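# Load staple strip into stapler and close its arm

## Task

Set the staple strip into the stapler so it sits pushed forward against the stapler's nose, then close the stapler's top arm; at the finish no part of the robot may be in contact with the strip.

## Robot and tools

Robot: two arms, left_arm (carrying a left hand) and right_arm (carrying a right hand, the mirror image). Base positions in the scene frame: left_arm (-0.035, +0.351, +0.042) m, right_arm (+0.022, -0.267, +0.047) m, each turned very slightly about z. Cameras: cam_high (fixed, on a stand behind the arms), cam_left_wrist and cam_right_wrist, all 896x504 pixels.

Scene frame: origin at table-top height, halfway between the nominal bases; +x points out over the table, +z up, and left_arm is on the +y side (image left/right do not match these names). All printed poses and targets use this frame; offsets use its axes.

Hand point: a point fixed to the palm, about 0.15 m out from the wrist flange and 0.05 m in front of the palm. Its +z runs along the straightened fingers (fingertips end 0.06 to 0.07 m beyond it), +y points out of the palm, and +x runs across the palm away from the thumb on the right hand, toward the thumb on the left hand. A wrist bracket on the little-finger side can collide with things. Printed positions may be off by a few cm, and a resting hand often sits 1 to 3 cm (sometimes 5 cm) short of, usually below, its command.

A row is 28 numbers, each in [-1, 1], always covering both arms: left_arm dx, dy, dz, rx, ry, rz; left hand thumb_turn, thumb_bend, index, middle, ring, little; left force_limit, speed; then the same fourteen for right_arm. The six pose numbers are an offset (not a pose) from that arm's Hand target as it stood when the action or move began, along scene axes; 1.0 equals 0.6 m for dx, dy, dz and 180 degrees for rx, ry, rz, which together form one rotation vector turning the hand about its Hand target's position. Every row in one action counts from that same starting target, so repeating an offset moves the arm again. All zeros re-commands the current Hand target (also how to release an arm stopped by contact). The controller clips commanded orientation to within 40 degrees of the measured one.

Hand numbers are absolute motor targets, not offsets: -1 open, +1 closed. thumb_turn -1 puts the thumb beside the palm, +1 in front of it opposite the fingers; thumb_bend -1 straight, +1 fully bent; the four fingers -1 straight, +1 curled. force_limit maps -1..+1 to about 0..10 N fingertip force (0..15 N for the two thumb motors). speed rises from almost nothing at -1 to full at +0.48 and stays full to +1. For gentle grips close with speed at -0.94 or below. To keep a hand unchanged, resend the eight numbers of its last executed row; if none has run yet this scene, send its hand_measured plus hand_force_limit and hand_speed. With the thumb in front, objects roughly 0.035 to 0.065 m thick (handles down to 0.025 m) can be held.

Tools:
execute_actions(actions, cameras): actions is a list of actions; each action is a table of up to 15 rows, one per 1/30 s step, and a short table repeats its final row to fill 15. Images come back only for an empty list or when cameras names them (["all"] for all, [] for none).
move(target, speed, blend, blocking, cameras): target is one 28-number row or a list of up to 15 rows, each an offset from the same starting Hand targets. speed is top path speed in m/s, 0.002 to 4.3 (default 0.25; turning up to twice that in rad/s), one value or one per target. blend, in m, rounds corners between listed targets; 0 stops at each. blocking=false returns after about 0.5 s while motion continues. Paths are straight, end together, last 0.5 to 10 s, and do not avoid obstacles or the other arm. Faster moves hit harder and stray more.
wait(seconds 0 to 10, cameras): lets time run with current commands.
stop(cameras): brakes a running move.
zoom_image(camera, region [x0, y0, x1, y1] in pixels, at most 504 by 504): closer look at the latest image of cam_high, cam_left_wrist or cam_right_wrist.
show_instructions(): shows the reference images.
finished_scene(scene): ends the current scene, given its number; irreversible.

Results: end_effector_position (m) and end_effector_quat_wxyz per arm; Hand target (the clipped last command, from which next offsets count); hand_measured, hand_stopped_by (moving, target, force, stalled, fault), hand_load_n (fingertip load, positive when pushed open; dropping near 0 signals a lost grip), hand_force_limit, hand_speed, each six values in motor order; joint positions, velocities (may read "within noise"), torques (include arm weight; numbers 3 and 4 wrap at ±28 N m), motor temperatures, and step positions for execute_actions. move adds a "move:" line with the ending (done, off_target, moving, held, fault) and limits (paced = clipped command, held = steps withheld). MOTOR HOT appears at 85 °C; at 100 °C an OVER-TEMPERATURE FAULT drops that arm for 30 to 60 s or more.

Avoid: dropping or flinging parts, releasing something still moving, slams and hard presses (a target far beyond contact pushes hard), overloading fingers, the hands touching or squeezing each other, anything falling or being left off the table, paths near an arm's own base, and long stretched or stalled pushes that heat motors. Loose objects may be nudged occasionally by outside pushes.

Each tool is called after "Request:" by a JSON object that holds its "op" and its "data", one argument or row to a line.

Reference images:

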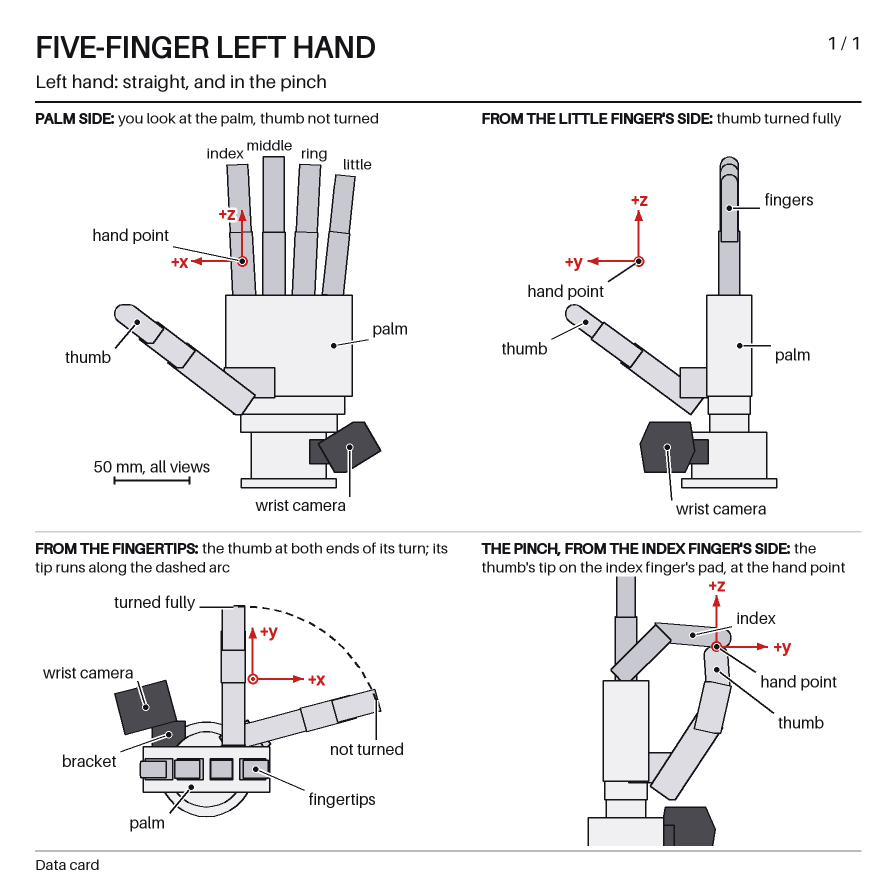

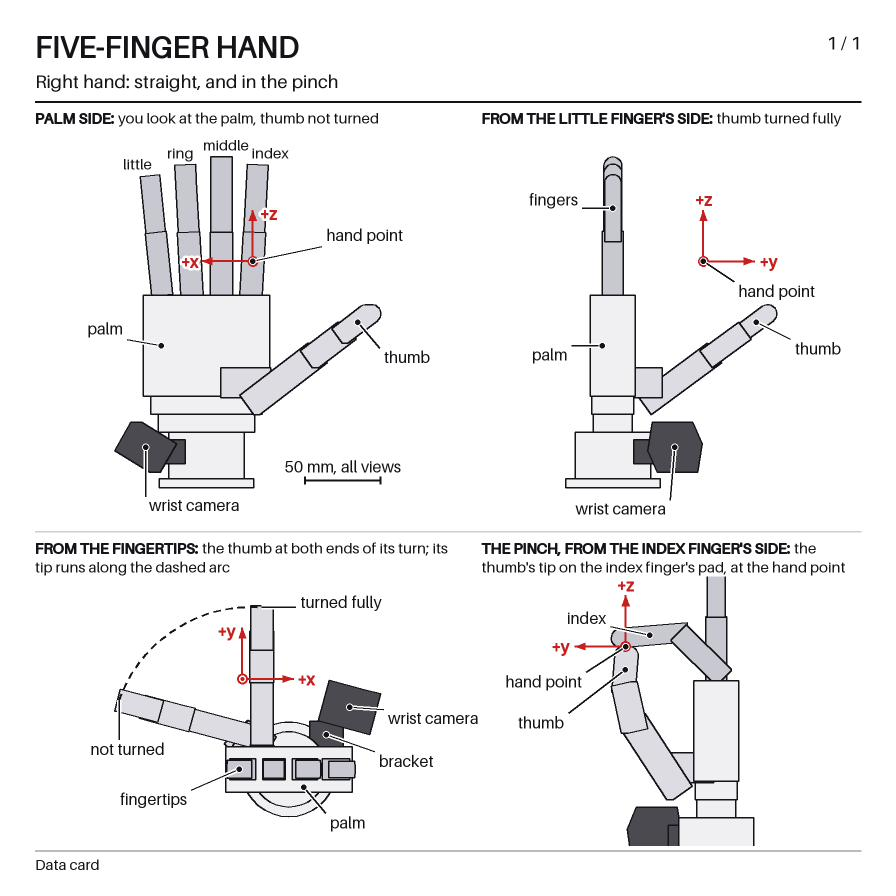

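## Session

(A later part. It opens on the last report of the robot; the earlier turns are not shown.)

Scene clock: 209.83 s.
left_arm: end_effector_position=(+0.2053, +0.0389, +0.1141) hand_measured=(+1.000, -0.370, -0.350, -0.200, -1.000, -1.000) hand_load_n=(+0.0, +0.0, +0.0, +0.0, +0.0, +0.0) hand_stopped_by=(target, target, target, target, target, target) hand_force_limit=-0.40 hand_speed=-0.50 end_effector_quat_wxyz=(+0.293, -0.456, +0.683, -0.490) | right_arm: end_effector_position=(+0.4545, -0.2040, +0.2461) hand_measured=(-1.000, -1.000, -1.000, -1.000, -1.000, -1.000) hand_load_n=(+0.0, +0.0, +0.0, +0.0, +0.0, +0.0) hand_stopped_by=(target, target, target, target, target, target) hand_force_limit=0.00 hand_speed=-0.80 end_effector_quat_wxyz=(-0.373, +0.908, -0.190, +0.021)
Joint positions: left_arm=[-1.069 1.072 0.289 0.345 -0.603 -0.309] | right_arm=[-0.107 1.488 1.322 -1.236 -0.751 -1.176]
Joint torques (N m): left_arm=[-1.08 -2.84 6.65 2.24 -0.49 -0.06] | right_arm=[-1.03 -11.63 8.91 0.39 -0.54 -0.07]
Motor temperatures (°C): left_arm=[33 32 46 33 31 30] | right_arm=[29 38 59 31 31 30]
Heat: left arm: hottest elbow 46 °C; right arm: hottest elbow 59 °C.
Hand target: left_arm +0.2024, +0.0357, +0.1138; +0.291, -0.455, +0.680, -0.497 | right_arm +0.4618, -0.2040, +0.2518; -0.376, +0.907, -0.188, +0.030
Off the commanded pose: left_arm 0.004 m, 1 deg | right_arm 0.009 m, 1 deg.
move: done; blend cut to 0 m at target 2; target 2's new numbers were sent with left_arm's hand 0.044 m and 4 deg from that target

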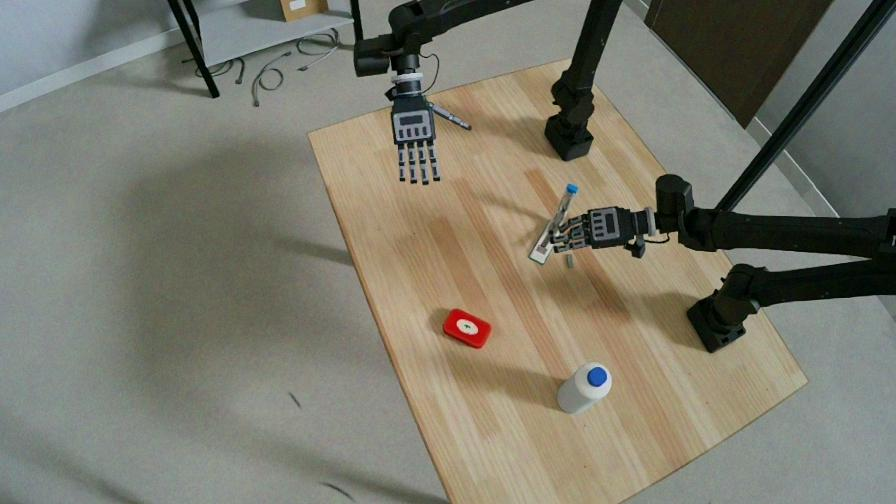

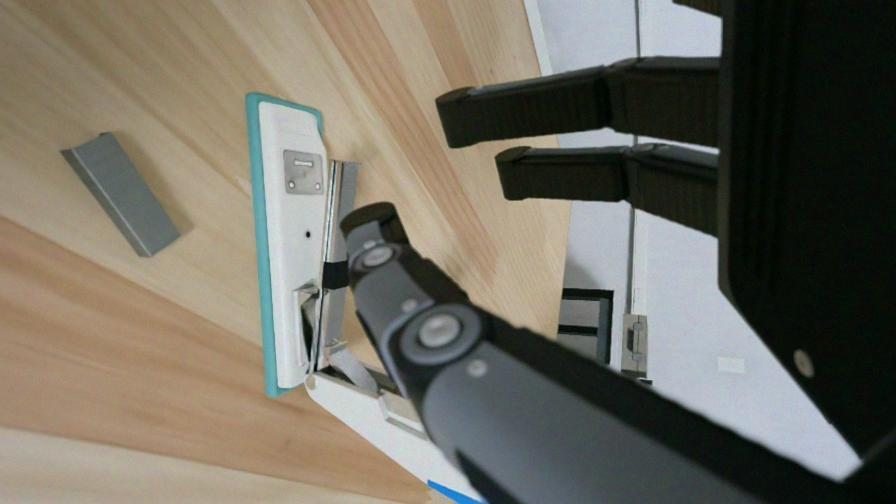

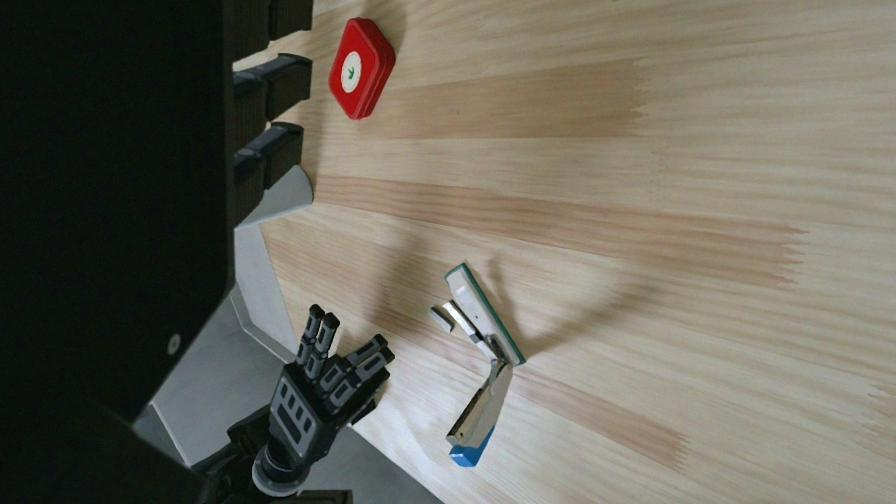

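Request:
{"op": "zoom_image", "data": {
  "camera": "cam_left_wrist",
  "region": [40, 110, 220, 280]
}}

Request:
{"op": "zoom_image", "data": {
  "camera": "cam_left_wrist",
  "region": [230, 80, 410, 400]
}}

Scaled by 2.800.

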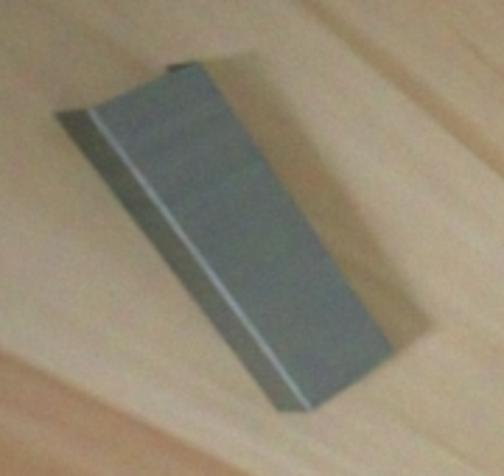

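Scaled by 1.575.

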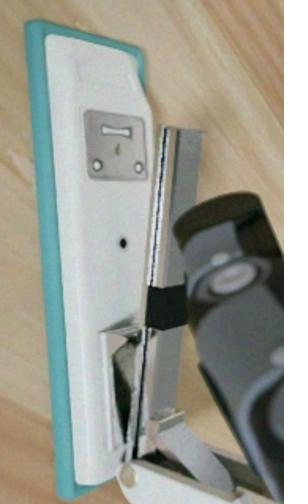

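Request:
{"op": "move", "data": {
  "target": [0.0,0.0,-0.135,0,0,0,1,-0.37,-0.35,-0.2,-1,-1,-0.4,-0.5,0,0,0,0,0,0,-1,-1,-1,-1,-1,-1,0,-0.8],
  "cameras": ["cam_left_wrist"],
  "speed": 0.1
}}

Request:
{"op": "zoom_image", "data": {
  "camera": "cam_left_wrist",
  "region": [200, 60, 560, 330]
}}

Scene clock: 246.90 s.
left_arm: end_effector_position=(+0.2059, +0.0373, +0.0312) hand_measured=(+1.000, -0.370, -0.350, -0.200, -1.000, -1.000) hand_load_n=(+0.0, +0.5, +0.0, +0.0, +0.0, +0.0) hand_stopped_by=(target, target, target, target, target, target) hand_force_limit=-0.40 hand_speed=-0.50 end_effector_quat_wxyz=(+0.292, -0.457, +0.683, -0.490) | right_arm: end_effector_position=(+0.4545, -0.2040, +0.2461) hand_measured=(-1.000, -1.000, -1.000, -1.000, -1.000, -1.000) hand_load_n=(+0.0, +0.0, +0.0, +0.0, +0.0, +0.0) hand_stopped_by=(target, target, target, target, target, target) hand_force_limit=0.00 hand_speed=-0.80 end_effector_quat_wxyz=(-0.373, +0.908, -0.190, +0.021)
Joint positions: left_arm=[-1.069 1.523 0.221 0.862 -0.603 -0.312] | right_arm=[-0.107 1.488 1.322 -1.236 -0.751 -1.176]
Joint torques (N m): left_arm=[-1.03 -5.3 2.95 2.24 -0.49 -0.03] | right_arm=[-1.2 -11.46 8.92 0.36 -0.53 -0.08]
Motor temperatures (°C): left_arm=[33 31 45 33 31 30] | right_arm=[29 38 60 31 31 30]
Heat: left arm: hottest elbow 45 °C; right arm: hottest elbow 60 °C.
Hand target: left_arm +0.2024, +0.0357, +0.0329; +0.291, -0.455, +0.680, -0.497 | right_arm +0.4618, -0.2040, +0.2518; -0.376, +0.907, -0.188, +0.030
Off the commanded pose: left_arm 0.004 m, 1 deg | right_arm 0.009 m, 1 deg.
move: done
Images, in order (width x height): cam_left_wrist 896x504.

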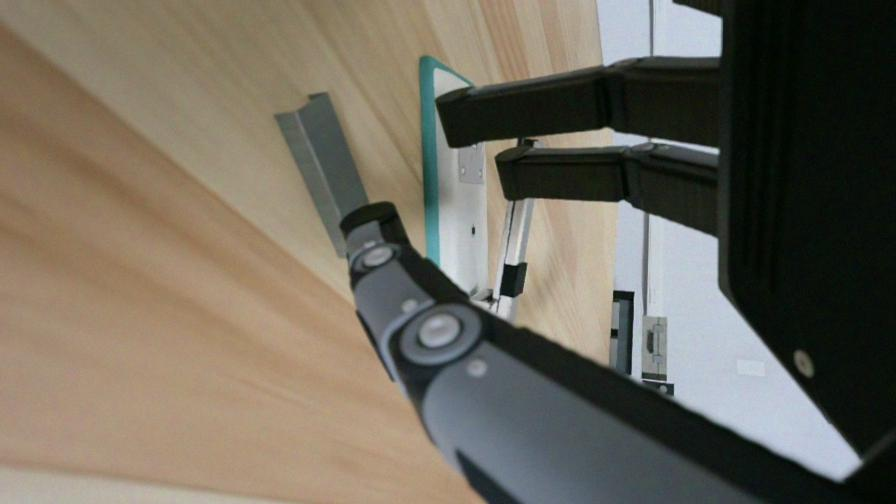

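Scaled by 1.400.

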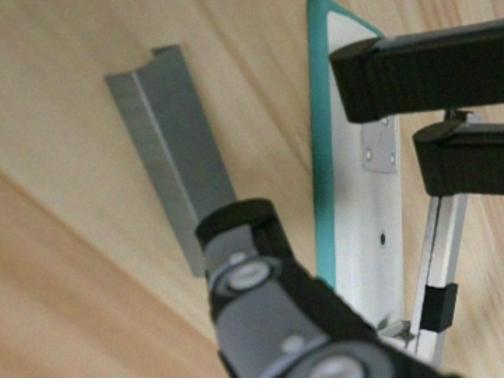

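Request:
{"op": "move", "data": {
  "target": [
    [0.0123,0.0147,0.0,0,0,0,1,-0.37,-0.35,-0.2,-1,-1,-0.4,-0.5,0,0,0,0,0,0,-1,-1,-1,-1,-1,-1,0,-0.8],
    [0.0123,0.0147,-0.0185,0,0,0,1,-0.37,-0.35,-0.2,-1,-1,-0.4,-0.5,0,0,0,0,0,0,-1,-1,-1,-1,-1,-1,0,-0.8]
  ],
  "cameras": ["cam_left_wrist"],
  "speed": 0.04
}}

Request:
{"op": "zoom_image", "data": {
  "camera": "cam_left_wrist",
  "region": [240, 60, 600, 330]
}}

Scene clock: 273.23 s.
left_arm: end_effector_position=(+0.2066, +0.0384, +0.0222) hand_measured=(+1.000, -0.370, -0.350, -0.200, -1.000, -1.000) hand_load_n=(+0.0, +0.0, +0.0, +0.0, +0.0, +0.0) hand_stopped_by=(target, target, target, target, target, target) hand_force_limit=-0.40 hand_speed=-0.50 end_effector_quat_wxyz=(+0.284, -0.455, +0.682, -0.497) | right_arm: end_effector_position=(+0.4545, -0.2040, +0.2461) hand_measured=(-1.000, -1.000, -1.000, -1.000, -1.000, -1.000) hand_load_n=(+0.0, +0.0, +0.5, +0.0, +0.0, +0.0) hand_stopped_by=(target, target, target, target, target, target) hand_force_limit=0.00 hand_speed=-0.80 end_effector_quat_wxyz=(-0.373, +0.908, -0.190, +0.021)
Joint positions: left_arm=[-1.051 1.593 0.21 0.961 -0.571 -0.308] | right_arm=[-0.107 1.488 1.322 -1.236 -0.751 -1.176]
Joint torques (N m): left_arm=[1.08 -5.3 2.15 2.26 -0.14 0.17] | right_arm=[-1.32 -11.63 8.98 0.35 -0.54 -0.07]
Motor temperatures (°C): left_arm=[33 31 42 33 31 30] | right_arm=[29 38 60 31 31 30]
Heat: left arm: hottest elbow 42 °C; right arm: hottest elbow 60 °C.
Hand target: left_arm +0.2098, +0.0444, +0.0218; +0.291, -0.455, +0.680, -0.497 | right_arm +0.4618, -0.2040, +0.2518; -0.376, +0.907, -0.188, +0.030
Off the commanded pose: left_arm 0.007 m, 1 deg | right_arm 0.009 m, 1 deg.
move: done
Images, in order (width x height): cam_left_wrist 896x504.

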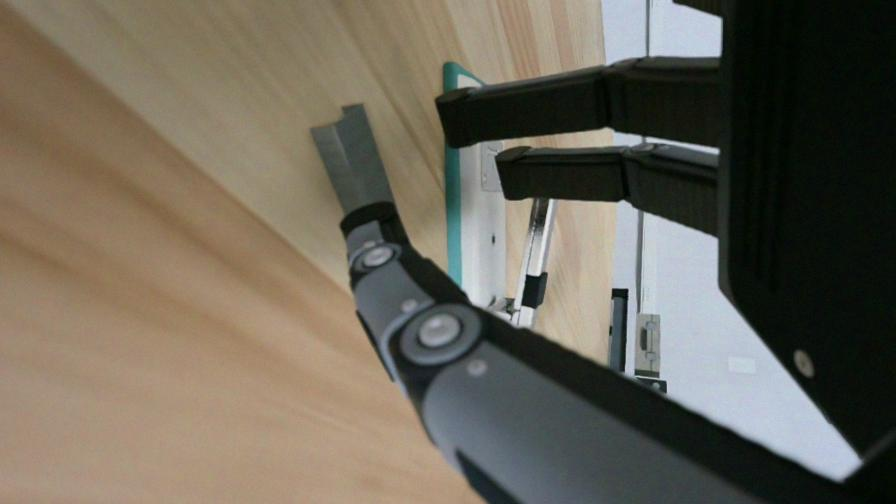

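Scaled by 1.400.

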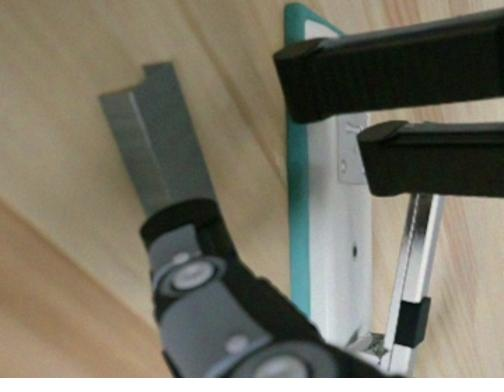

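Request:
{"op": "execute_actions", "data": {
  "actions": [
    [[0,0,-0.006,0,0,0,1,-0.37,-0.35,-0.2,-1,-1,-0.4,-0.5,0,0,0,0,0,0,-1,-1,-1,-1,-1,-1,0,-0.8]],
    [[0,0,0,0,0,0,1,-0.37,-0.35,-0.2,-1,-1,-0.4,-0.5,0,0,0,0,0,0,-1,-1,-1,-1,-1,-1,0,-0.8]]
  ],
  "cameras": ["cam_left_wrist"]
}}

Scene clock: 298.67 s.
left_arm: end_effector_position=(+0.2069, +0.0380, +0.0196) hand_measured=(+1.000, -0.370, -0.350, -0.200, -1.000, -1.000) hand_load_n=(+0.0, +0.0, +0.0, +0.0, +0.0, +0.0) hand_stopped_by=(target, target, target, target, target, target) hand_force_limit=-0.40 hand_speed=-0.50 end_effector_quat_wxyz=(+0.284, -0.455, +0.681, -0.498) | right_arm: end_effector_position=(+0.4545, -0.2040, +0.2461) hand_measured=(-1.000, -1.000, -1.000, -1.000, -1.000, -1.000) hand_load_n=(+0.0, +0.0, +0.0, +0.0, +0.0, +0.0) hand_stopped_by=(target, target, target, target, target, target) hand_force_limit=0.00 hand_speed=-0.80 end_effector_quat_wxyz=(-0.373, +0.908, -0.190, +0.021)
Joint positions: left_arm=[-1.051 1.616 0.21 0.987 -0.571 -0.308] | right_arm=[-0.107 1.488 1.322 -1.236 -0.751 -1.176]
Joint torques (N m): left_arm=[1.08 -5.19 1.98 2.28 -0.14 0.17] | right_arm=[-1.2 -11.69 8.98 0.46 -0.53 -0.06]
Motor temperatures (°C): left_arm=[33 31 40 33 31 30] | right_arm=[29 38 60 31 31 30]
Heat: left arm: hottest elbow 40 °C; right arm: hottest elbow 60 °C.
Hand target: left_arm +0.2098, +0.0444, +0.0182; +0.291, -0.455, +0.680, -0.497 | right_arm +0.4618, -0.2040, +0.2518; -0.376, +0.907, -0.188, +0.030
Off the commanded pose: left_arm 0.007 m, 1 deg | right_arm 0.009 m, 1 deg.
Step readings (end_effector_position of left_arm | right_arm):
0: (+0.2066, +0.0384, +0.0222) | (+0.4545, -0.2040, +0.2461)
1: (+0.2067, +0.0382, +0.0224) | (+0.4545, -0.2040, +0.2461)
2: (+0.2070, +0.0377, +0.0227) | (+0.4545, -0.2040, +0.2461)
4: (+0.2070, +0.0377, +0.0214) | (+0.4545, -0.2040, +0.2461)
8: (+0.2066, +0.0384, +0.0189) | (+0.4545, -0.2040, +0.2461)
15: (+0.2067, +0.0382, +0.0193) | (+0.4545, -0.2040, +0.2461)
16: (+0.2069, +0.0380, +0.0196) | (+0.4545, -0.2040, +0.2461)
17: (+0.2069, +0.0380, +0.0196) | (+0.4545, -0.2040, +0.2461)
19: (+0.2069, +0.0380, +0.0196) | (+0.4545, -0.2040, +0.2461)
23: (+0.2069, +0.0380, +0.0196) | (+0.4545, -0.2040, +0.2461)
30: (+0.2069, +0.0380, +0.0196) | (+0.4545, -0.2040, +0.2461)
Images, in order (width x height): cam_left_wrist 896x504.

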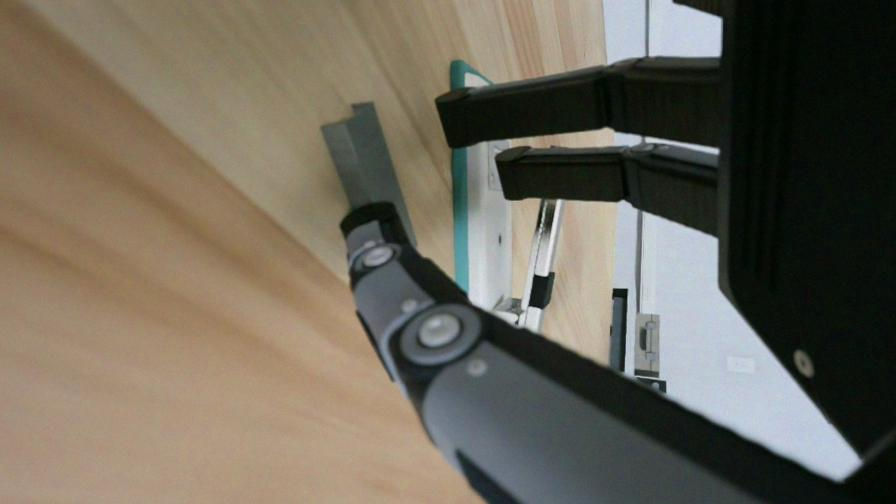

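Request:
{"op": "execute_actions", "data": {
  "actions": [
    [[0,0,-0.0045,0,0,0,1,-0.37,-0.35,-0.2,-1,-1,-0.4,-0.5,0,0,0,0,0,0,-1,-1,-1,-1,-1,-1,0,-0.8]],
    [[0,0,0,0,0,0,1,-0.37,-0.35,-0.2,-1,-1,-0.4,-0.5,0,0,0,0,0,0,-1,-1,-1,-1,-1,-1,0,-0.8]]
  ],
  "cameras": ["cam_left_wrist"]
}}

Request:
{"op": "zoom_image", "data": {
  "camera": "cam_left_wrist",
  "region": [240, 60, 600, 330]
}}

Scene clock: 308.70 s.
left_arm: end_effector_position=(+0.2068, +0.0380, +0.0169) hand_measured=(+1.000, -0.370, -0.350, -0.200, -1.000, -1.000) hand_load_n=(+0.0, +0.0, +0.0, +0.0, +0.0, +0.0) hand_stopped_by=(target, target, target, target, target, target) hand_force_limit=-0.40 hand_speed=-0.50 end_effector_quat_wxyz=(+0.284, -0.455, +0.681, -0.498) | right_arm: end_effector_position=(+0.4545, -0.2040, +0.2461) hand_measured=(-1.000, -1.000, -1.000, -1.000, -1.000, -1.000) hand_load_n=(+0.0, +0.0, +0.0, +0.0, +0.0, +0.0) hand_stopped_by=(target, target, target, target, target, target) hand_force_limit=0.00 hand_speed=-0.80 end_effector_quat_wxyz=(-0.373, +0.908, -0.190, +0.021)
Joint positions: left_arm=[-1.051 1.634 0.21 1.005 -0.571 -0.308] | right_arm=[-0.107 1.488 1.322 -1.236 -0.751 -1.176]
Joint torques (N m): left_arm=[1.08 -5.25 1.85 2.26 -0.14 0.17] | right_arm=[-1.2 -11.58 8.91 0.34 -0.53 -0.06]
Motor temperatures (°C): left_arm=[33 31 39 33 31 30] | right_arm=[29 38 61 31 31 30]
Heat: left arm: hottest elbow 39 °C; right arm: hottest elbow 61 °C.
Hand target: left_arm +0.2098, +0.0444, +0.0154; +0.291, -0.455, +0.680, -0.497 | right_arm +0.4618, -0.2040, +0.2518; -0.376, +0.907, -0.188, +0.030
Off the commanded pose: left_arm 0.007 m, 1 deg | right_arm 0.009 m, 1 deg.
Step readings (end_effector_position of left_arm | right_arm):
0: (+0.2069, +0.0380, +0.0196) | (+0.4545, -0.2040, +0.2461)
1: (+0.2069, +0.0379, +0.0195) | (+0.4545, -0.2040, +0.2461)
2: (+0.2070, +0.0377, +0.0194) | (+0.4545, -0.2040, +0.2461)
4: (+0.2070, +0.0377, +0.0183) | (+0.4545, -0.2040, +0.2461)
8: (+0.2067, +0.0382, +0.0166) | (+0.4545, -0.2040, +0.2461)
15: (+0.2068, +0.0380, +0.0169) | (+0.4545, -0.2040, +0.2461)
16: (+0.2068, +0.0380, +0.0169) | (+0.4545, -0.2040, +0.2461)
17: (+0.2068, +0.0380, +0.0169) | (+0.4545, -0.2040, +0.2461)
19: (+0.2068, +0.0380, +0.0169) | (+0.4545, -0.2040, +0.2461)
23: (+0.2068, +0.0380, +0.0169) | (+0.4545, -0.2040, +0.2461)
30: (+0.2068, +0.0380, +0.0169) | (+0.4545, -0.2040, +0.2461)
Images, in order (width x height): cam_left_wrist 896x504.

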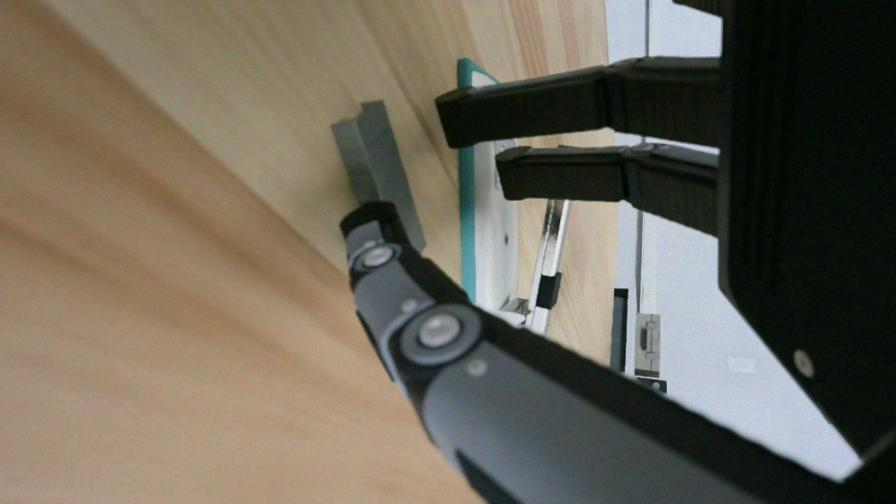

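Scaled by 1.400.

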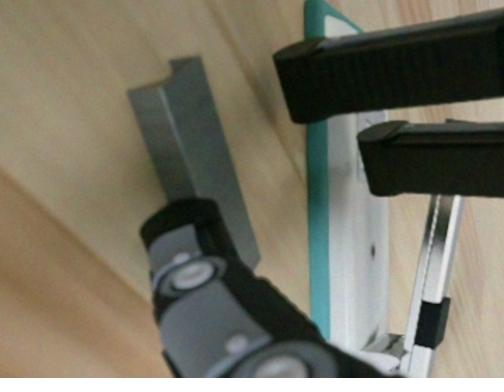

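Request:
{"op": "execute_actions", "data": {
  "actions": [
    [[0,0,0,0,0,0,1,-0.37,-0.35,0.05,-1,-1,-0.3,-0.6,0,0,0,0,0,0,-1,-1,-1,-1,-1,-1,0,-0.8]],
    [[0,0,0,0,0,0,1,-0.37,-0.35,0.4,-1,-1,-0.3,-0.88,0,0,0,0,0,0,-1,-1,-1,-1,-1,-1,0,-0.8]],
    [[0,0,0,0,0,0,1,-0.37,-0.35,0.4,-1,-1,-0.3,-0.88,0,0,0,0,0,0,-1,-1,-1,-1,-1,-1,0,-0.8]]
  ],
  "cameras": ["cam_left_wrist"]
}}

Request:
{"op": "zoom_image", "data": {
  "camera": "cam_left_wrist",
  "region": [270, 60, 630, 330]
}}

Scene clock: 317.03 s.
left_arm: end_effector_position=(+0.2069, +0.0378, +0.0173) hand_measured=(+1.000, -0.370, -0.350, +0.160, -1.000, -1.000) hand_load_n=(+0.5, +2.0, -0.5, +3.0, +0.0, +0.0) hand_stopped_by=(target, target, target, force, target, target) hand_force_limit=-0.30 hand_speed=-0.88 end_effector_quat_wxyz=(+0.284, -0.455, +0.681, -0.499) | right_arm: end_effector_position=(+0.4545, -0.2040, +0.2461) hand_measured=(-1.000, -1.000, -1.000, -1.000, -1.000, -1.000) hand_load_n=(+0.0, +0.0, +0.0, +0.0, +0.0, +0.0) hand_stopped_by=(target, target, target, target, target, target) hand_force_limit=0.00 hand_speed=-0.80 end_effector_quat_wxyz=(-0.373, +0.908, -0.190, +0.021)
Joint positions: left_arm=[-1.051 1.634 0.21 1.007 -0.571 -0.308] | right_arm=[-0.107 1.488 1.322 -1.236 -0.751 -1.176]
Joint torques (N m): left_arm=[1.08 -5.25 1.85 2.21 -0.14 0.17] | right_arm=[-1.2 -11.69 8.94 0.34 -0.54 -0.08]
Motor temperatures (°C): left_arm=[33 31 39 33 31 30] | right_arm=[29 38 61 31 31 30]
Heat: left arm: hottest elbow 39 °C; right arm: hottest elbow 61 °C.
Hand target: left_arm +0.2098, +0.0444, +0.0154; +0.291, -0.455, +0.680, -0.497 | right_arm +0.4618, -0.2040, +0.2518; -0.376, +0.907, -0.188, +0.030
Off the commanded pose: left_arm 0.007 m, 1 deg | right_arm 0.009 m, 1 deg.
Step readings (end_effector_position of left_arm | right_arm):
0: (+0.2068, +0.0380, +0.0169) | (+0.4545, -0.2040, +0.2461)
1: (+0.2068, +0.0380, +0.0169) | (+0.4545, -0.2040, +0.2461)
2: (+0.2068, +0.0380, +0.0169) | (+0.4545, -0.2040, +0.2461)
4: (+0.2068, +0.0380, +0.0169) | (+0.4545, -0.2040, +0.2461)
8: (+0.2068, +0.0380, +0.0169) | (+0.4545, -0.2040, +0.2461)
15: (+0.2068, +0.0380, +0.0169) | (+0.4545, -0.2040, +0.2461)
16: (+0.2068, +0.0380, +0.0169) | (+0.4545, -0.2040, +0.2461)
17: (+0.2068, +0.0380, +0.0169) | (+0.4545, -0.2040, +0.2461)
19: (+0.2068, +0.0380, +0.0169) | (+0.4545, -0.2040, +0.2461)
23: (+0.2068, +0.0380, +0.0169) | (+0.4545, -0.2040, +0.2461)
30: (+0.2069, +0.0378, +0.0173) | (+0.4545, -0.2040, +0.2461)
31: (+0.2069, +0.0378, +0.0173) | (+0.4545, -0.2040, +0.2461)
32: (+0.2069, +0.0378, +0.0173) | (+0.4545, -0.2040, +0.2461)
34: (+0.2069, +0.0378, +0.0173) | (+0.4545, -0.2040, +0.2461)
38: (+0.2069, +0.0378, +0.0173) | (+0.4545, -0.2040, +0.2461)
45: (+0.2069, +0.0378, +0.0173) | (+0.4545, -0.2040, +0.2461)
Images, in order (width x height): cam_left_wrist 896x504.

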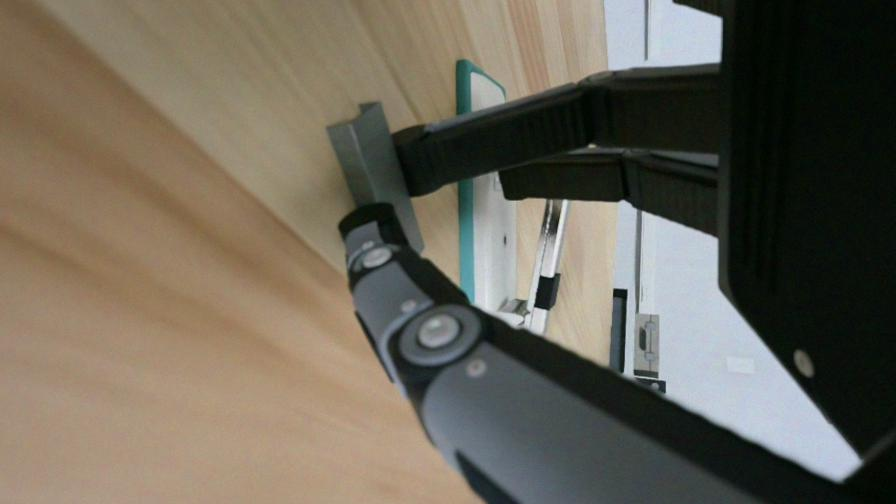

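Scaled by 1.400.

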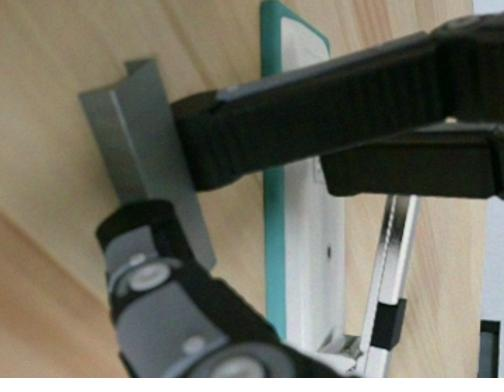

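Request:
{"op": "execute_actions", "data": {
  "actions": [
    [[0,0,0,0,0,0,1,-0.37,-0.35,0.44,-1,-1,0.0,-0.85,0,0,0,0,0,0,-1,-1,-1,-1,-1,-1,0,-0.8]]
  ],
  "cameras": []
}}

Scene clock: 322.17 s.
left_arm: end_effector_position=(+0.2071, +0.0376, +0.0176) hand_measured=(+1.000, -0.372, -0.350, +0.170, -1.000, -1.000) hand_load_n=(+1.0, +4.5, +0.0, +6.5, +0.0, +0.0) hand_stopped_by=(target, target, target, force, target, target) hand_force_limit=0.00 hand_speed=-0.85 end_effector_quat_wxyz=(+0.284, -0.455, +0.680, -0.499) | right_arm: end_effector_position=(+0.4545, -0.2040, +0.2461) hand_measured=(-1.000, -1.000, -1.000, -1.000, -1.000, -1.000) hand_load_n=(+0.0, +0.0, +0.0, +0.5, +0.0, +0.0) hand_stopped_by=(target, target, target, target, target, target) hand_force_limit=0.00 hand_speed=-0.80 end_effector_quat_wxyz=(-0.373, +0.908, -0.190, +0.021)
Joint positions: left_arm=[-1.051 1.634 0.21 1.008 -0.571 -0.308] | right_arm=[-0.107 1.488 1.322 -1.236 -0.751 -1.176]
Joint torques (N m): left_arm=[1.08 -5.25 1.85 2.18 -0.14 0.17] | right_arm=[-1.2 -11.75 8.88 0.36 -0.55 -0.08]
Motor temperatures (°C): left_arm=[33 31 39 33 31 30] | right_arm=[29 38 61 31 31 30]
Heat: left arm: hottest elbow 39 °C; right arm: hottest elbow 61 °C.
Hand target: left_arm +0.2097, +0.0444, +0.0154; +0.291, -0.455, +0.680, -0.497 | right_arm +0.4618, -0.2040, +0.2518; -0.376, +0.907, -0.188, +0.030
Off the commanded pose: left_arm 0.008 m, 1 deg | right_arm 0.009 m, 1 deg.
Step readings (end_effector_position of left_arm | right_arm):
0: (+0.2069, +0.0378, +0.0173) | (+0.4545, -0.2040, +0.2461)
1: (+0.2069, +0.0378, +0.0173) | (+0.4545, -0.2040, +0.2461)
2: (+0.2069, +0.0378, +0.0173) | (+0.4545, -0.2040, +0.2461)
4: (+0.2071, +0.0377, +0.0176) | (+0.4545, -0.2040, +0.2461)
8: (+0.2071, +0.0376, +0.0176) | (+0.4545, -0.2040, +0.2461)
15: (+0.2071, +0.0376, +0.0176) | (+0.4545, -0.2040, +0.2461)
No camera images: "cameras" was empty.

Request:
{"op": "move", "data": {
  "target": [
    [0,0,0.217,0,0,0,1,-0.37,-0.35,0.44,-1,-1,0.0,-0.85,0,0,0,0,0,0,-1,-1,-1,-1,-1,-1,0,-0.8],
    [0.0388,-0.1173,0.185,0.0459,-0.0342,-0.167,1,-0.37,-0.35,0.44,-1,-1,0.0,-0.85,0,0,0,0,0,0,-1,-1,-1,-1,-1,-1,0,-0.8]
  ],
  "cameras": ["cam_left_wrist","cam_right_wrist"],
  "speed": [0.08,0.12],
  "blend": [0.03,0]
}}

Request:
{"op": "zoom_image", "data": {
  "camera": "cam_left_wrist",
  "region": [80, 60, 330, 330]
}}

Scene clock: 361.33 s.
left_arm: end_effector_position=(+0.2085, -0.0048, +0.0992) hand_measured=(+1.000, -0.372, -0.350, +0.170, -1.000, -1.000) hand_load_n=(+1.0, +4.5, +0.0, +6.0, +0.0, +0.0) hand_stopped_by=(target, target, target, force, target, target) hand_force_limit=0.00 hand_speed=-0.85 end_effector_quat_wxyz=(+0.202, -0.221, +0.811, -0.503) | right_arm: end_effector_position=(+0.4545, -0.2040, +0.2461) hand_measured=(-1.000, -1.000, -1.000, -1.000, -1.000, -1.000) hand_load_n=(-0.5, +0.0, +0.0, +0.0, +0.0, +0.0) hand_stopped_by=(target, target, target, target, target, target) hand_force_limit=0.00 hand_speed=-0.80 end_effector_quat_wxyz=(-0.373, +0.908, -0.190, +0.021)
Joint positions: left_arm=[-0.884 1.223 0.385 0.413 0.012 0.12] | right_arm=[-0.107 1.488 1.322 -1.236 -0.751 -1.176]
Joint torques (N m): left_arm=[1.2 -4.31 11.32 2.4 0.05 0.18] | right_arm=[-1.32 -11.52 8.91 0.39 -0.52 -0.07]
Motor temperatures (°C): left_arm=[33 31 39 33 31 30] | right_arm=[29 38 61 31 31 30]
Heat: left arm: hottest elbow 39 °C; right arm: hottest elbow 61 °C.
Hand target: left_arm +0.2329, -0.0259, +0.1263; +0.219, -0.214, +0.792, -0.529 | right_arm +0.4618, -0.2040, +0.2518; -0.376, +0.907, -0.188, +0.030
Off the commanded pose: left_arm 0.042 m, 4 deg | right_arm 0.009 m, 1 deg.
move: off_target (left_arm)
Images, in order (width x height): cam_left_wrist 896x504, cam_right_wrist 896x504.

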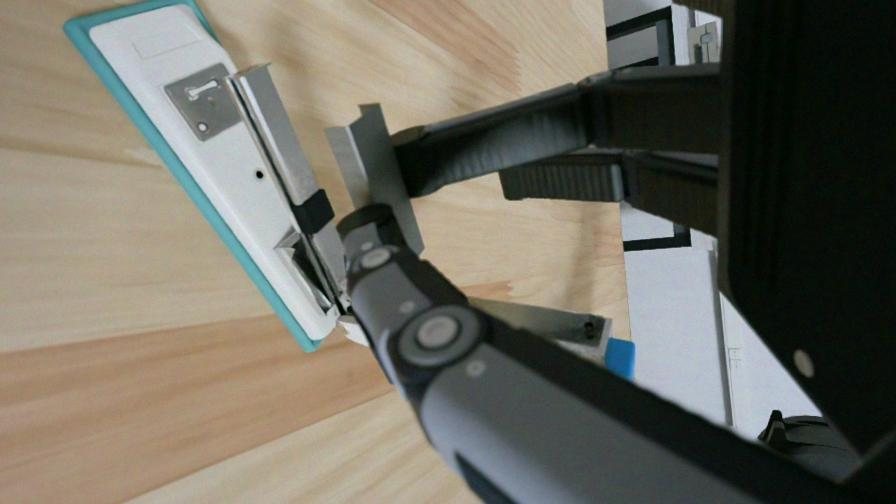

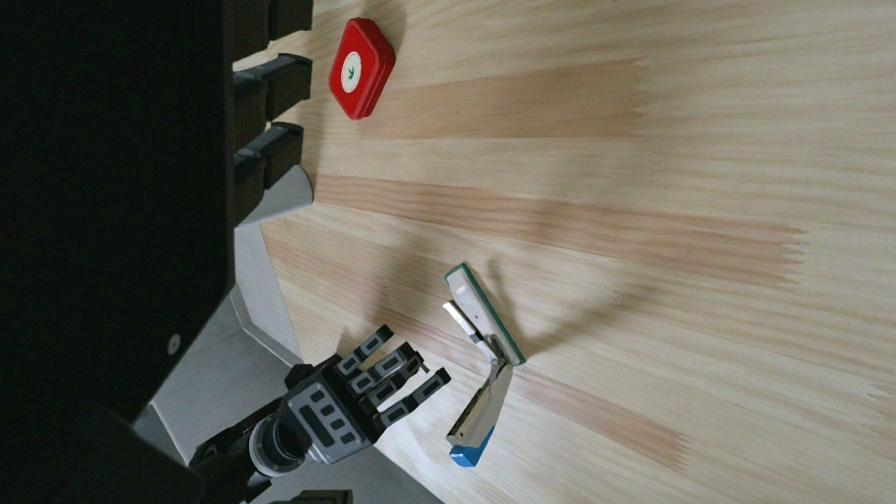

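Scaled by 1.867.

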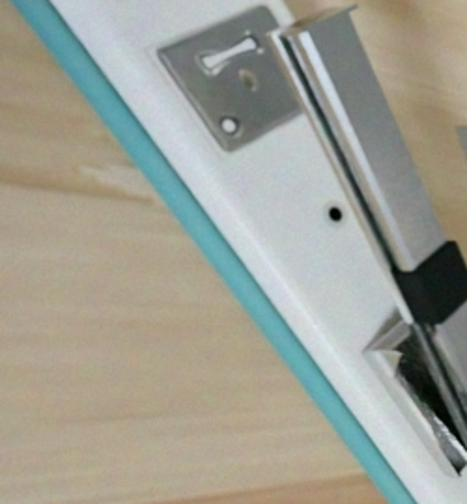

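Request:
{"op": "move", "data": {
  "target": [0.013,0.0127,-0.0938,0,0,0,1,-0.37,-0.35,0.44,-1,-1,0.0,-0.85,0,0,0,0,0,0,-1,-1,-1,-1,-1,-1,0,-0.8],
  "cameras": ["cam_left_wrist"],
  "speed": 0.08
}}

Request:
{"op": "zoom_image", "data": {
  "camera": "cam_left_wrist",
  "region": [160, 60, 440, 340]
}}

Scene clock: 384.00 s.
left_arm: end_effector_position=(+0.2319, -0.0166, +0.0646) hand_measured=(+1.000, -0.372, -0.350, +0.170, -1.000, -1.000) hand_load_n=(+1.0, +5.0, +0.0, +6.0, +0.0, +0.0) hand_stopped_by=(target, target, target, force, target, target) hand_force_limit=0.00 hand_speed=-0.85 end_effector_quat_wxyz=(+0.210, -0.219, +0.798, -0.520) | right_arm: end_effector_position=(+0.4545, -0.2040, +0.2461) hand_measured=(-1.000, -1.000, -1.000, -1.000, -1.000, -1.000) hand_load_n=(+0.0, +0.0, +0.0, +0.0, -0.5, +0.0) hand_stopped_by=(target, target, target, target, target, target) hand_force_limit=0.00 hand_speed=-0.80 end_effector_quat_wxyz=(-0.373, +0.908, -0.190, +0.021)
Joint positions: left_arm=[-0.848 1.447 0.385 0.681 0.042 0.133] | right_arm=[-0.107 1.488 1.322 -1.236 -0.751 -1.176]
Joint torques (N m): left_arm=[1.2 -6.18 5.98 2.43 0.09 0.18] | right_arm=[-1.2 -11.75 9.01 0.4 -0.54 -0.09]
Motor temperatures (°C): left_arm=[33 31 45 33 31 30] | right_arm=[29 38 61 31 31 30]
Heat: left arm: hottest elbow 45 °C; right arm: hottest elbow 61 °C.
Hand target: left_arm +0.2409, -0.0182, +0.0702; +0.219, -0.214, +0.791, -0.529 | right_arm +0.4618, -0.2040, +0.2518; -0.376, +0.907, -0.188, +0.030
Off the commanded pose: left_arm 0.011 m, 2 deg | right_arm 0.009 m, 1 deg.
move: off_target (left_arm)
Images, in order (width x height): cam_left_wrist 896x504.

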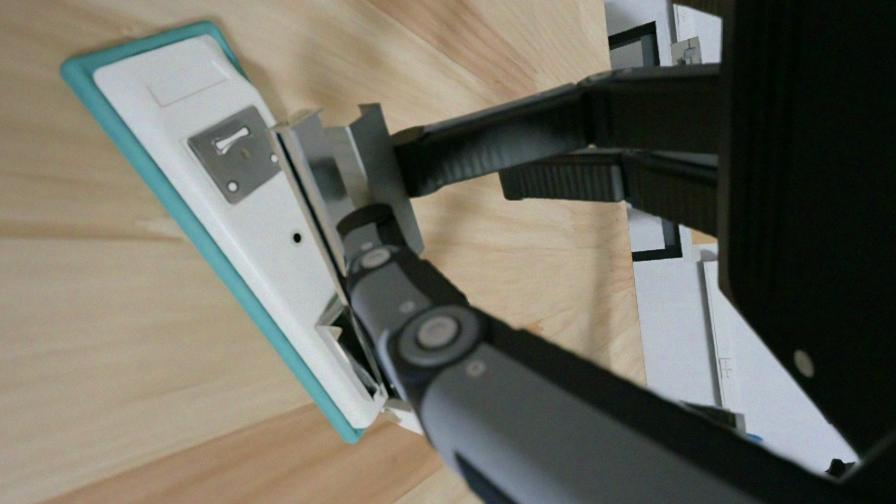

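Scaled by 1.800.

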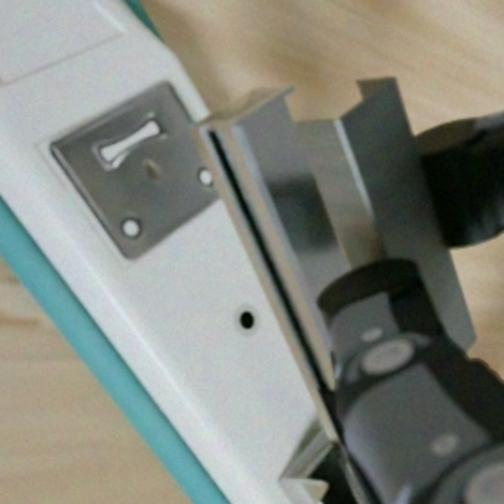

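Request:
{"op": "move", "data": {
  "target": [
    [0.0232,-0.037,0.0357,0,0,0,1,-0.37,-0.35,0.44,-1,-1,0.0,-0.85,0,0,0,0,0,0,-1,-1,-1,-1,-1,-1,0,-0.8],
    [-0.001,-0.0032,-0.031,0,0,0,1,-0.37,-0.35,0.44,-1,-1,0.0,-0.85,0,0,0,0,0,0,-1,-1,-1,-1,-1,-1,0,-0.8]
  ],
  "cameras": ["cam_left_wrist"],
  "speed": 0.08
}}

Request:
{"op": "zoom_image", "data": {
  "camera": "cam_left_wrist",
  "region": [250, 50, 470, 270]
}}

Scene clock: 405.10 s.
left_arm: end_effector_position=(+0.2367, -0.0223, +0.0512) hand_measured=(+1.000, -0.372, -0.350, +0.170, -1.000, -1.000) hand_load_n=(+1.0, +5.0, +0.0, +6.5, +0.0, +0.0) hand_stopped_by=(target, target, target, force, target, target) hand_force_limit=0.00 hand_speed=-0.85 end_effector_quat_wxyz=(+0.212, -0.218, +0.795, -0.525) | right_arm: end_effector_position=(+0.4545, -0.2040, +0.2461) hand_measured=(-1.000, -1.000, -1.000, -1.000, -1.000, -1.000) hand_load_n=(+0.0, +0.0, +0.0, +0.0, +0.0, +0.0) hand_stopped_by=(target, target, target, target, target, target) hand_force_limit=0.00 hand_speed=-0.80 end_effector_quat_wxyz=(-0.373, +0.908, -0.190, +0.021)
Joint positions: left_arm=[-0.848 1.529 0.391 0.77 0.042 0.133] | right_arm=[-0.107 1.488 1.322 -1.236 -0.751 -1.176]
Joint torques (N m): left_arm=[0.73 -6.59 4.51 2.43 0.06 0.16] | right_arm=[-1.14 -11.87 8.84 0.39 -0.54 -0.09]
Motor temperatures (°C): left_arm=[33 31 44 33 31 30] | right_arm=[29 38 62 31 31 30]
Heat: left arm: hottest elbow 44 °C; right arm: hottest elbow 62 °C.
Hand target: left_arm +0.2403, -0.0202, +0.0516; +0.219, -0.214, +0.791, -0.529 | right_arm +0.4618, -0.2040, +0.2518; -0.376, +0.907, -0.188, +0.030
Off the commanded pose: left_arm 0.004 m, 1 deg | right_arm 0.009 m, 1 deg.
move: done
Images, in order (width x height): cam_left_wrist 896x504.

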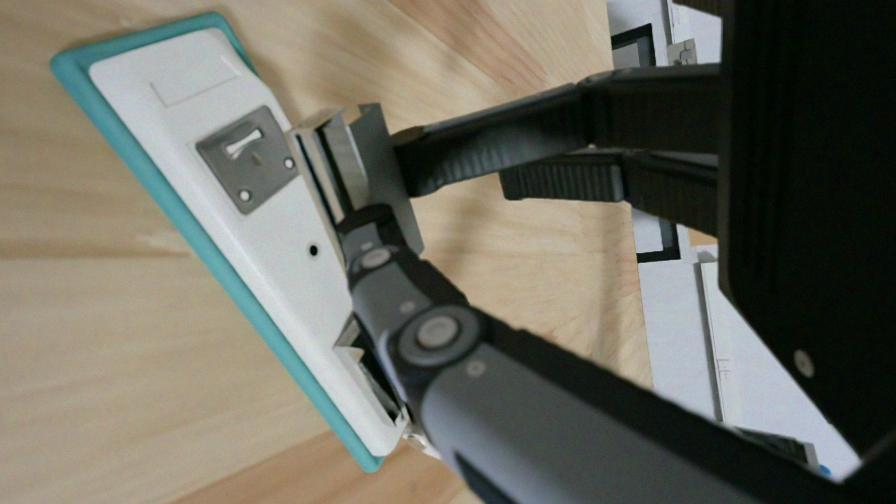

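Scaled by 2.291.

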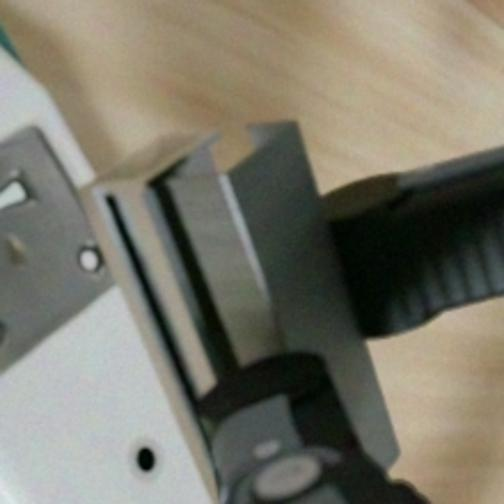

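Request:
{"op": "move", "data": {
  "target": [
    [-0.005,-0.0522,0.0535,0,0,0,1,-0.37,-0.35,0.44,-1,-1,0.0,-0.85,0,0,0,0,0,0,-1,-1,-1,-1,-1,-1,0,-0.8],
    [-0.0023,-0.0048,-0.0048,0,0,0,1,-0.37,-0.35,0.44,-1,-1,0.0,-0.85,0,0,0,0,0,0,-1,-1,-1,-1,-1,-1,0,-0.8]
  ],
  "cameras": ["cam_left_wrist"],
  "speed": 0.08
}}

Request:
{"op": "zoom_image", "data": {
  "camera": "cam_left_wrist",
  "region": [250, 50, 470, 270]
}}

Scene clock: 449.73 s.
left_arm: end_effector_position=(+0.2350, -0.0261, +0.0491) hand_measured=(+1.000, -0.372, -0.350, +0.170, -1.000, -1.000) hand_load_n=(+1.0, +4.5, +0.0, +6.5, +0.0, +0.0) hand_stopped_by=(target, target, target, force, target, target) hand_force_limit=0.00 hand_speed=-0.85 end_effector_quat_wxyz=(+0.213, -0.218, +0.794, -0.525) | right_arm: end_effector_position=(+0.4545, -0.2040, +0.2461) hand_measured=(-1.000, -1.000, -1.000, -1.000, -1.000, -1.000) hand_load_n=(+0.0, +0.0, +0.0, +0.0, +0.0, +0.0) hand_stopped_by=(target, target, target, target, target, target) hand_force_limit=0.00 hand_speed=-0.80 end_effector_quat_wxyz=(-0.373, +0.908, -0.190, +0.021)
Joint positions: left_arm=[-0.861 1.543 0.394 0.784 0.029 0.128] | right_arm=[-0.107 1.488 1.322 -1.236 -0.751 -1.176]
Joint torques (N m): left_arm=[1.03 -6.59 4.37 2.44 0.08 0.18] | right_arm=[-1.26 -11.69 8.96 0.43 -0.53 -0.07]
Motor temperatures (°C): left_arm=[33 31 41 33 31 30] | right_arm=[29 38 62 31 31 30]
Heat: left arm: hottest elbow 41 °C; right arm: hottest elbow 62 °C.
Hand target: left_arm +0.2389, -0.0231, +0.0487; +0.219, -0.214, +0.792, -0.529 | right_arm +0.4618, -0.2040, +0.2518; -0.376, +0.907, -0.188, +0.030
Off the commanded pose: left_arm 0.005 m, 1 deg | right_arm 0.009 m, 1 deg.
move: done
Images, in order (width x height): cam_left_wrist 896x504.

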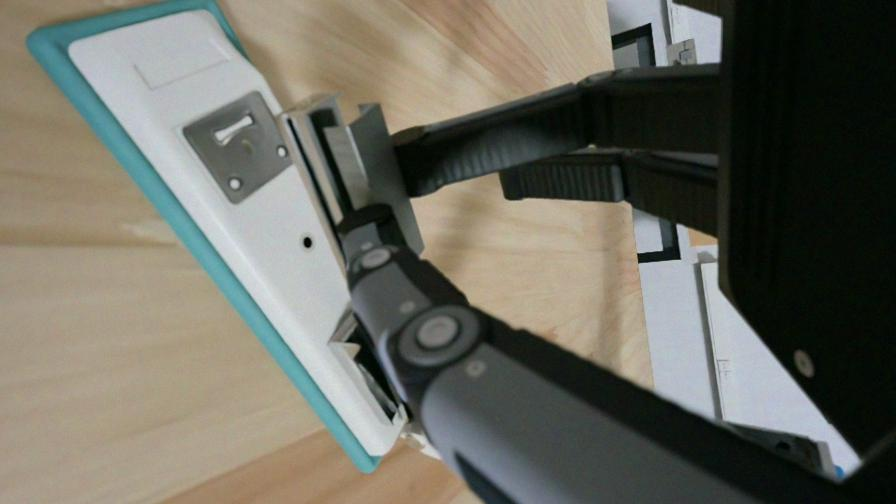

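Scaled by 2.291.

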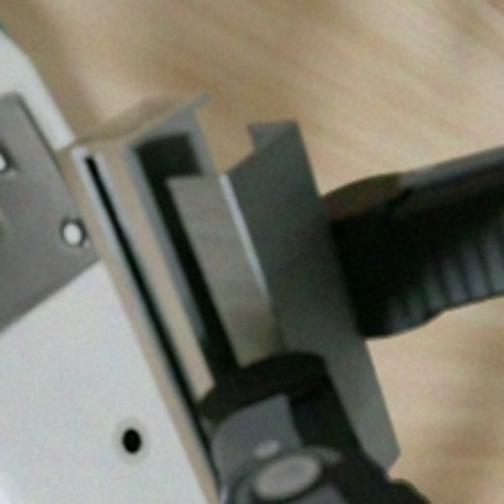

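Request:
{"op": "move", "data": {
  "target": [-0.001,0.0014,-0.0065,0,0,0,1,-0.37,-0.35,0.44,-1,-1,0.0,-0.85,0,0,0,0,0,0,-1,-1,-1,-1,-1,-1,0,-0.8],
  "cameras": ["cam_left_wrist"],
  "speed": 0.03
}}

Request:
{"op": "zoom_image", "data": {
  "camera": "cam_left_wrist",
  "region": [250, 50, 470, 270]
}}

Scene clock: 461.87 s.
left_arm: end_effector_position=(+0.2358, -0.0272, +0.0481) hand_measured=(+1.000, -0.372, -0.350, +0.170, -1.000, -1.000) hand_load_n=(+1.0, +4.5, +0.0, +6.5, +0.0, +0.0) hand_stopped_by=(target, target, target, force, target, target) hand_force_limit=0.00 hand_speed=-0.85 end_effector_quat_wxyz=(+0.214, -0.218, +0.793, -0.528) | right_arm: end_effector_position=(+0.4545, -0.2040, +0.2461) hand_measured=(-1.000, -1.000, -1.000, -1.000, -1.000, -1.000) hand_load_n=(+0.0, +0.0, +0.0, +0.0, +0.0, +0.0) hand_stopped_by=(target, target, target, target, target, target) hand_force_limit=0.00 hand_speed=-0.80 end_effector_quat_wxyz=(-0.373, +0.908, -0.190, +0.021)
Joint positions: left_arm=[-0.861 1.555 0.394 0.803 0.029 0.128] | right_arm=[-0.107 1.488 1.322 -1.236 -0.751 -1.176]
Joint torques (N m): left_arm=[0.97 -6.42 3.97 2.44 0.08 0.18] | right_arm=[-1.03 -11.63 8.96 0.39 -0.55 -0.06]
Motor temperatures (°C): left_arm=[33 31 40 33 31 30] | right_arm=[29 38 62 31 31 30]
Heat: left arm: hottest elbow 40 °C; right arm: hottest elbow 62 °C.
Hand target: left_arm +0.2383, -0.0223, +0.0448; +0.219, -0.214, +0.792, -0.529 | right_arm +0.4618, -0.2040, +0.2518; -0.376, +0.907, -0.188, +0.030
Off the commanded pose: left_arm 0.006 m, 1 deg | right_arm 0.009 m, 1 deg.
move: done
Images, in order (width x height): cam_left_wrist 896x504.

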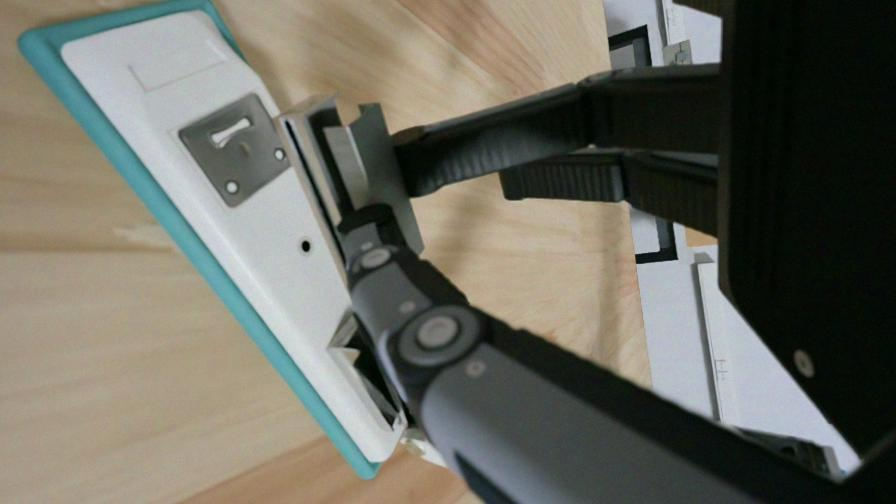

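Scaled by 2.291.

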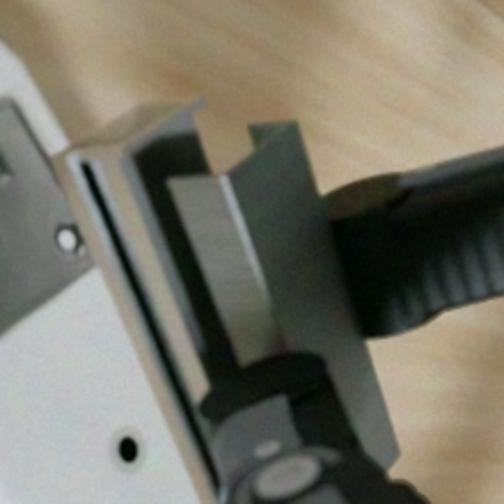

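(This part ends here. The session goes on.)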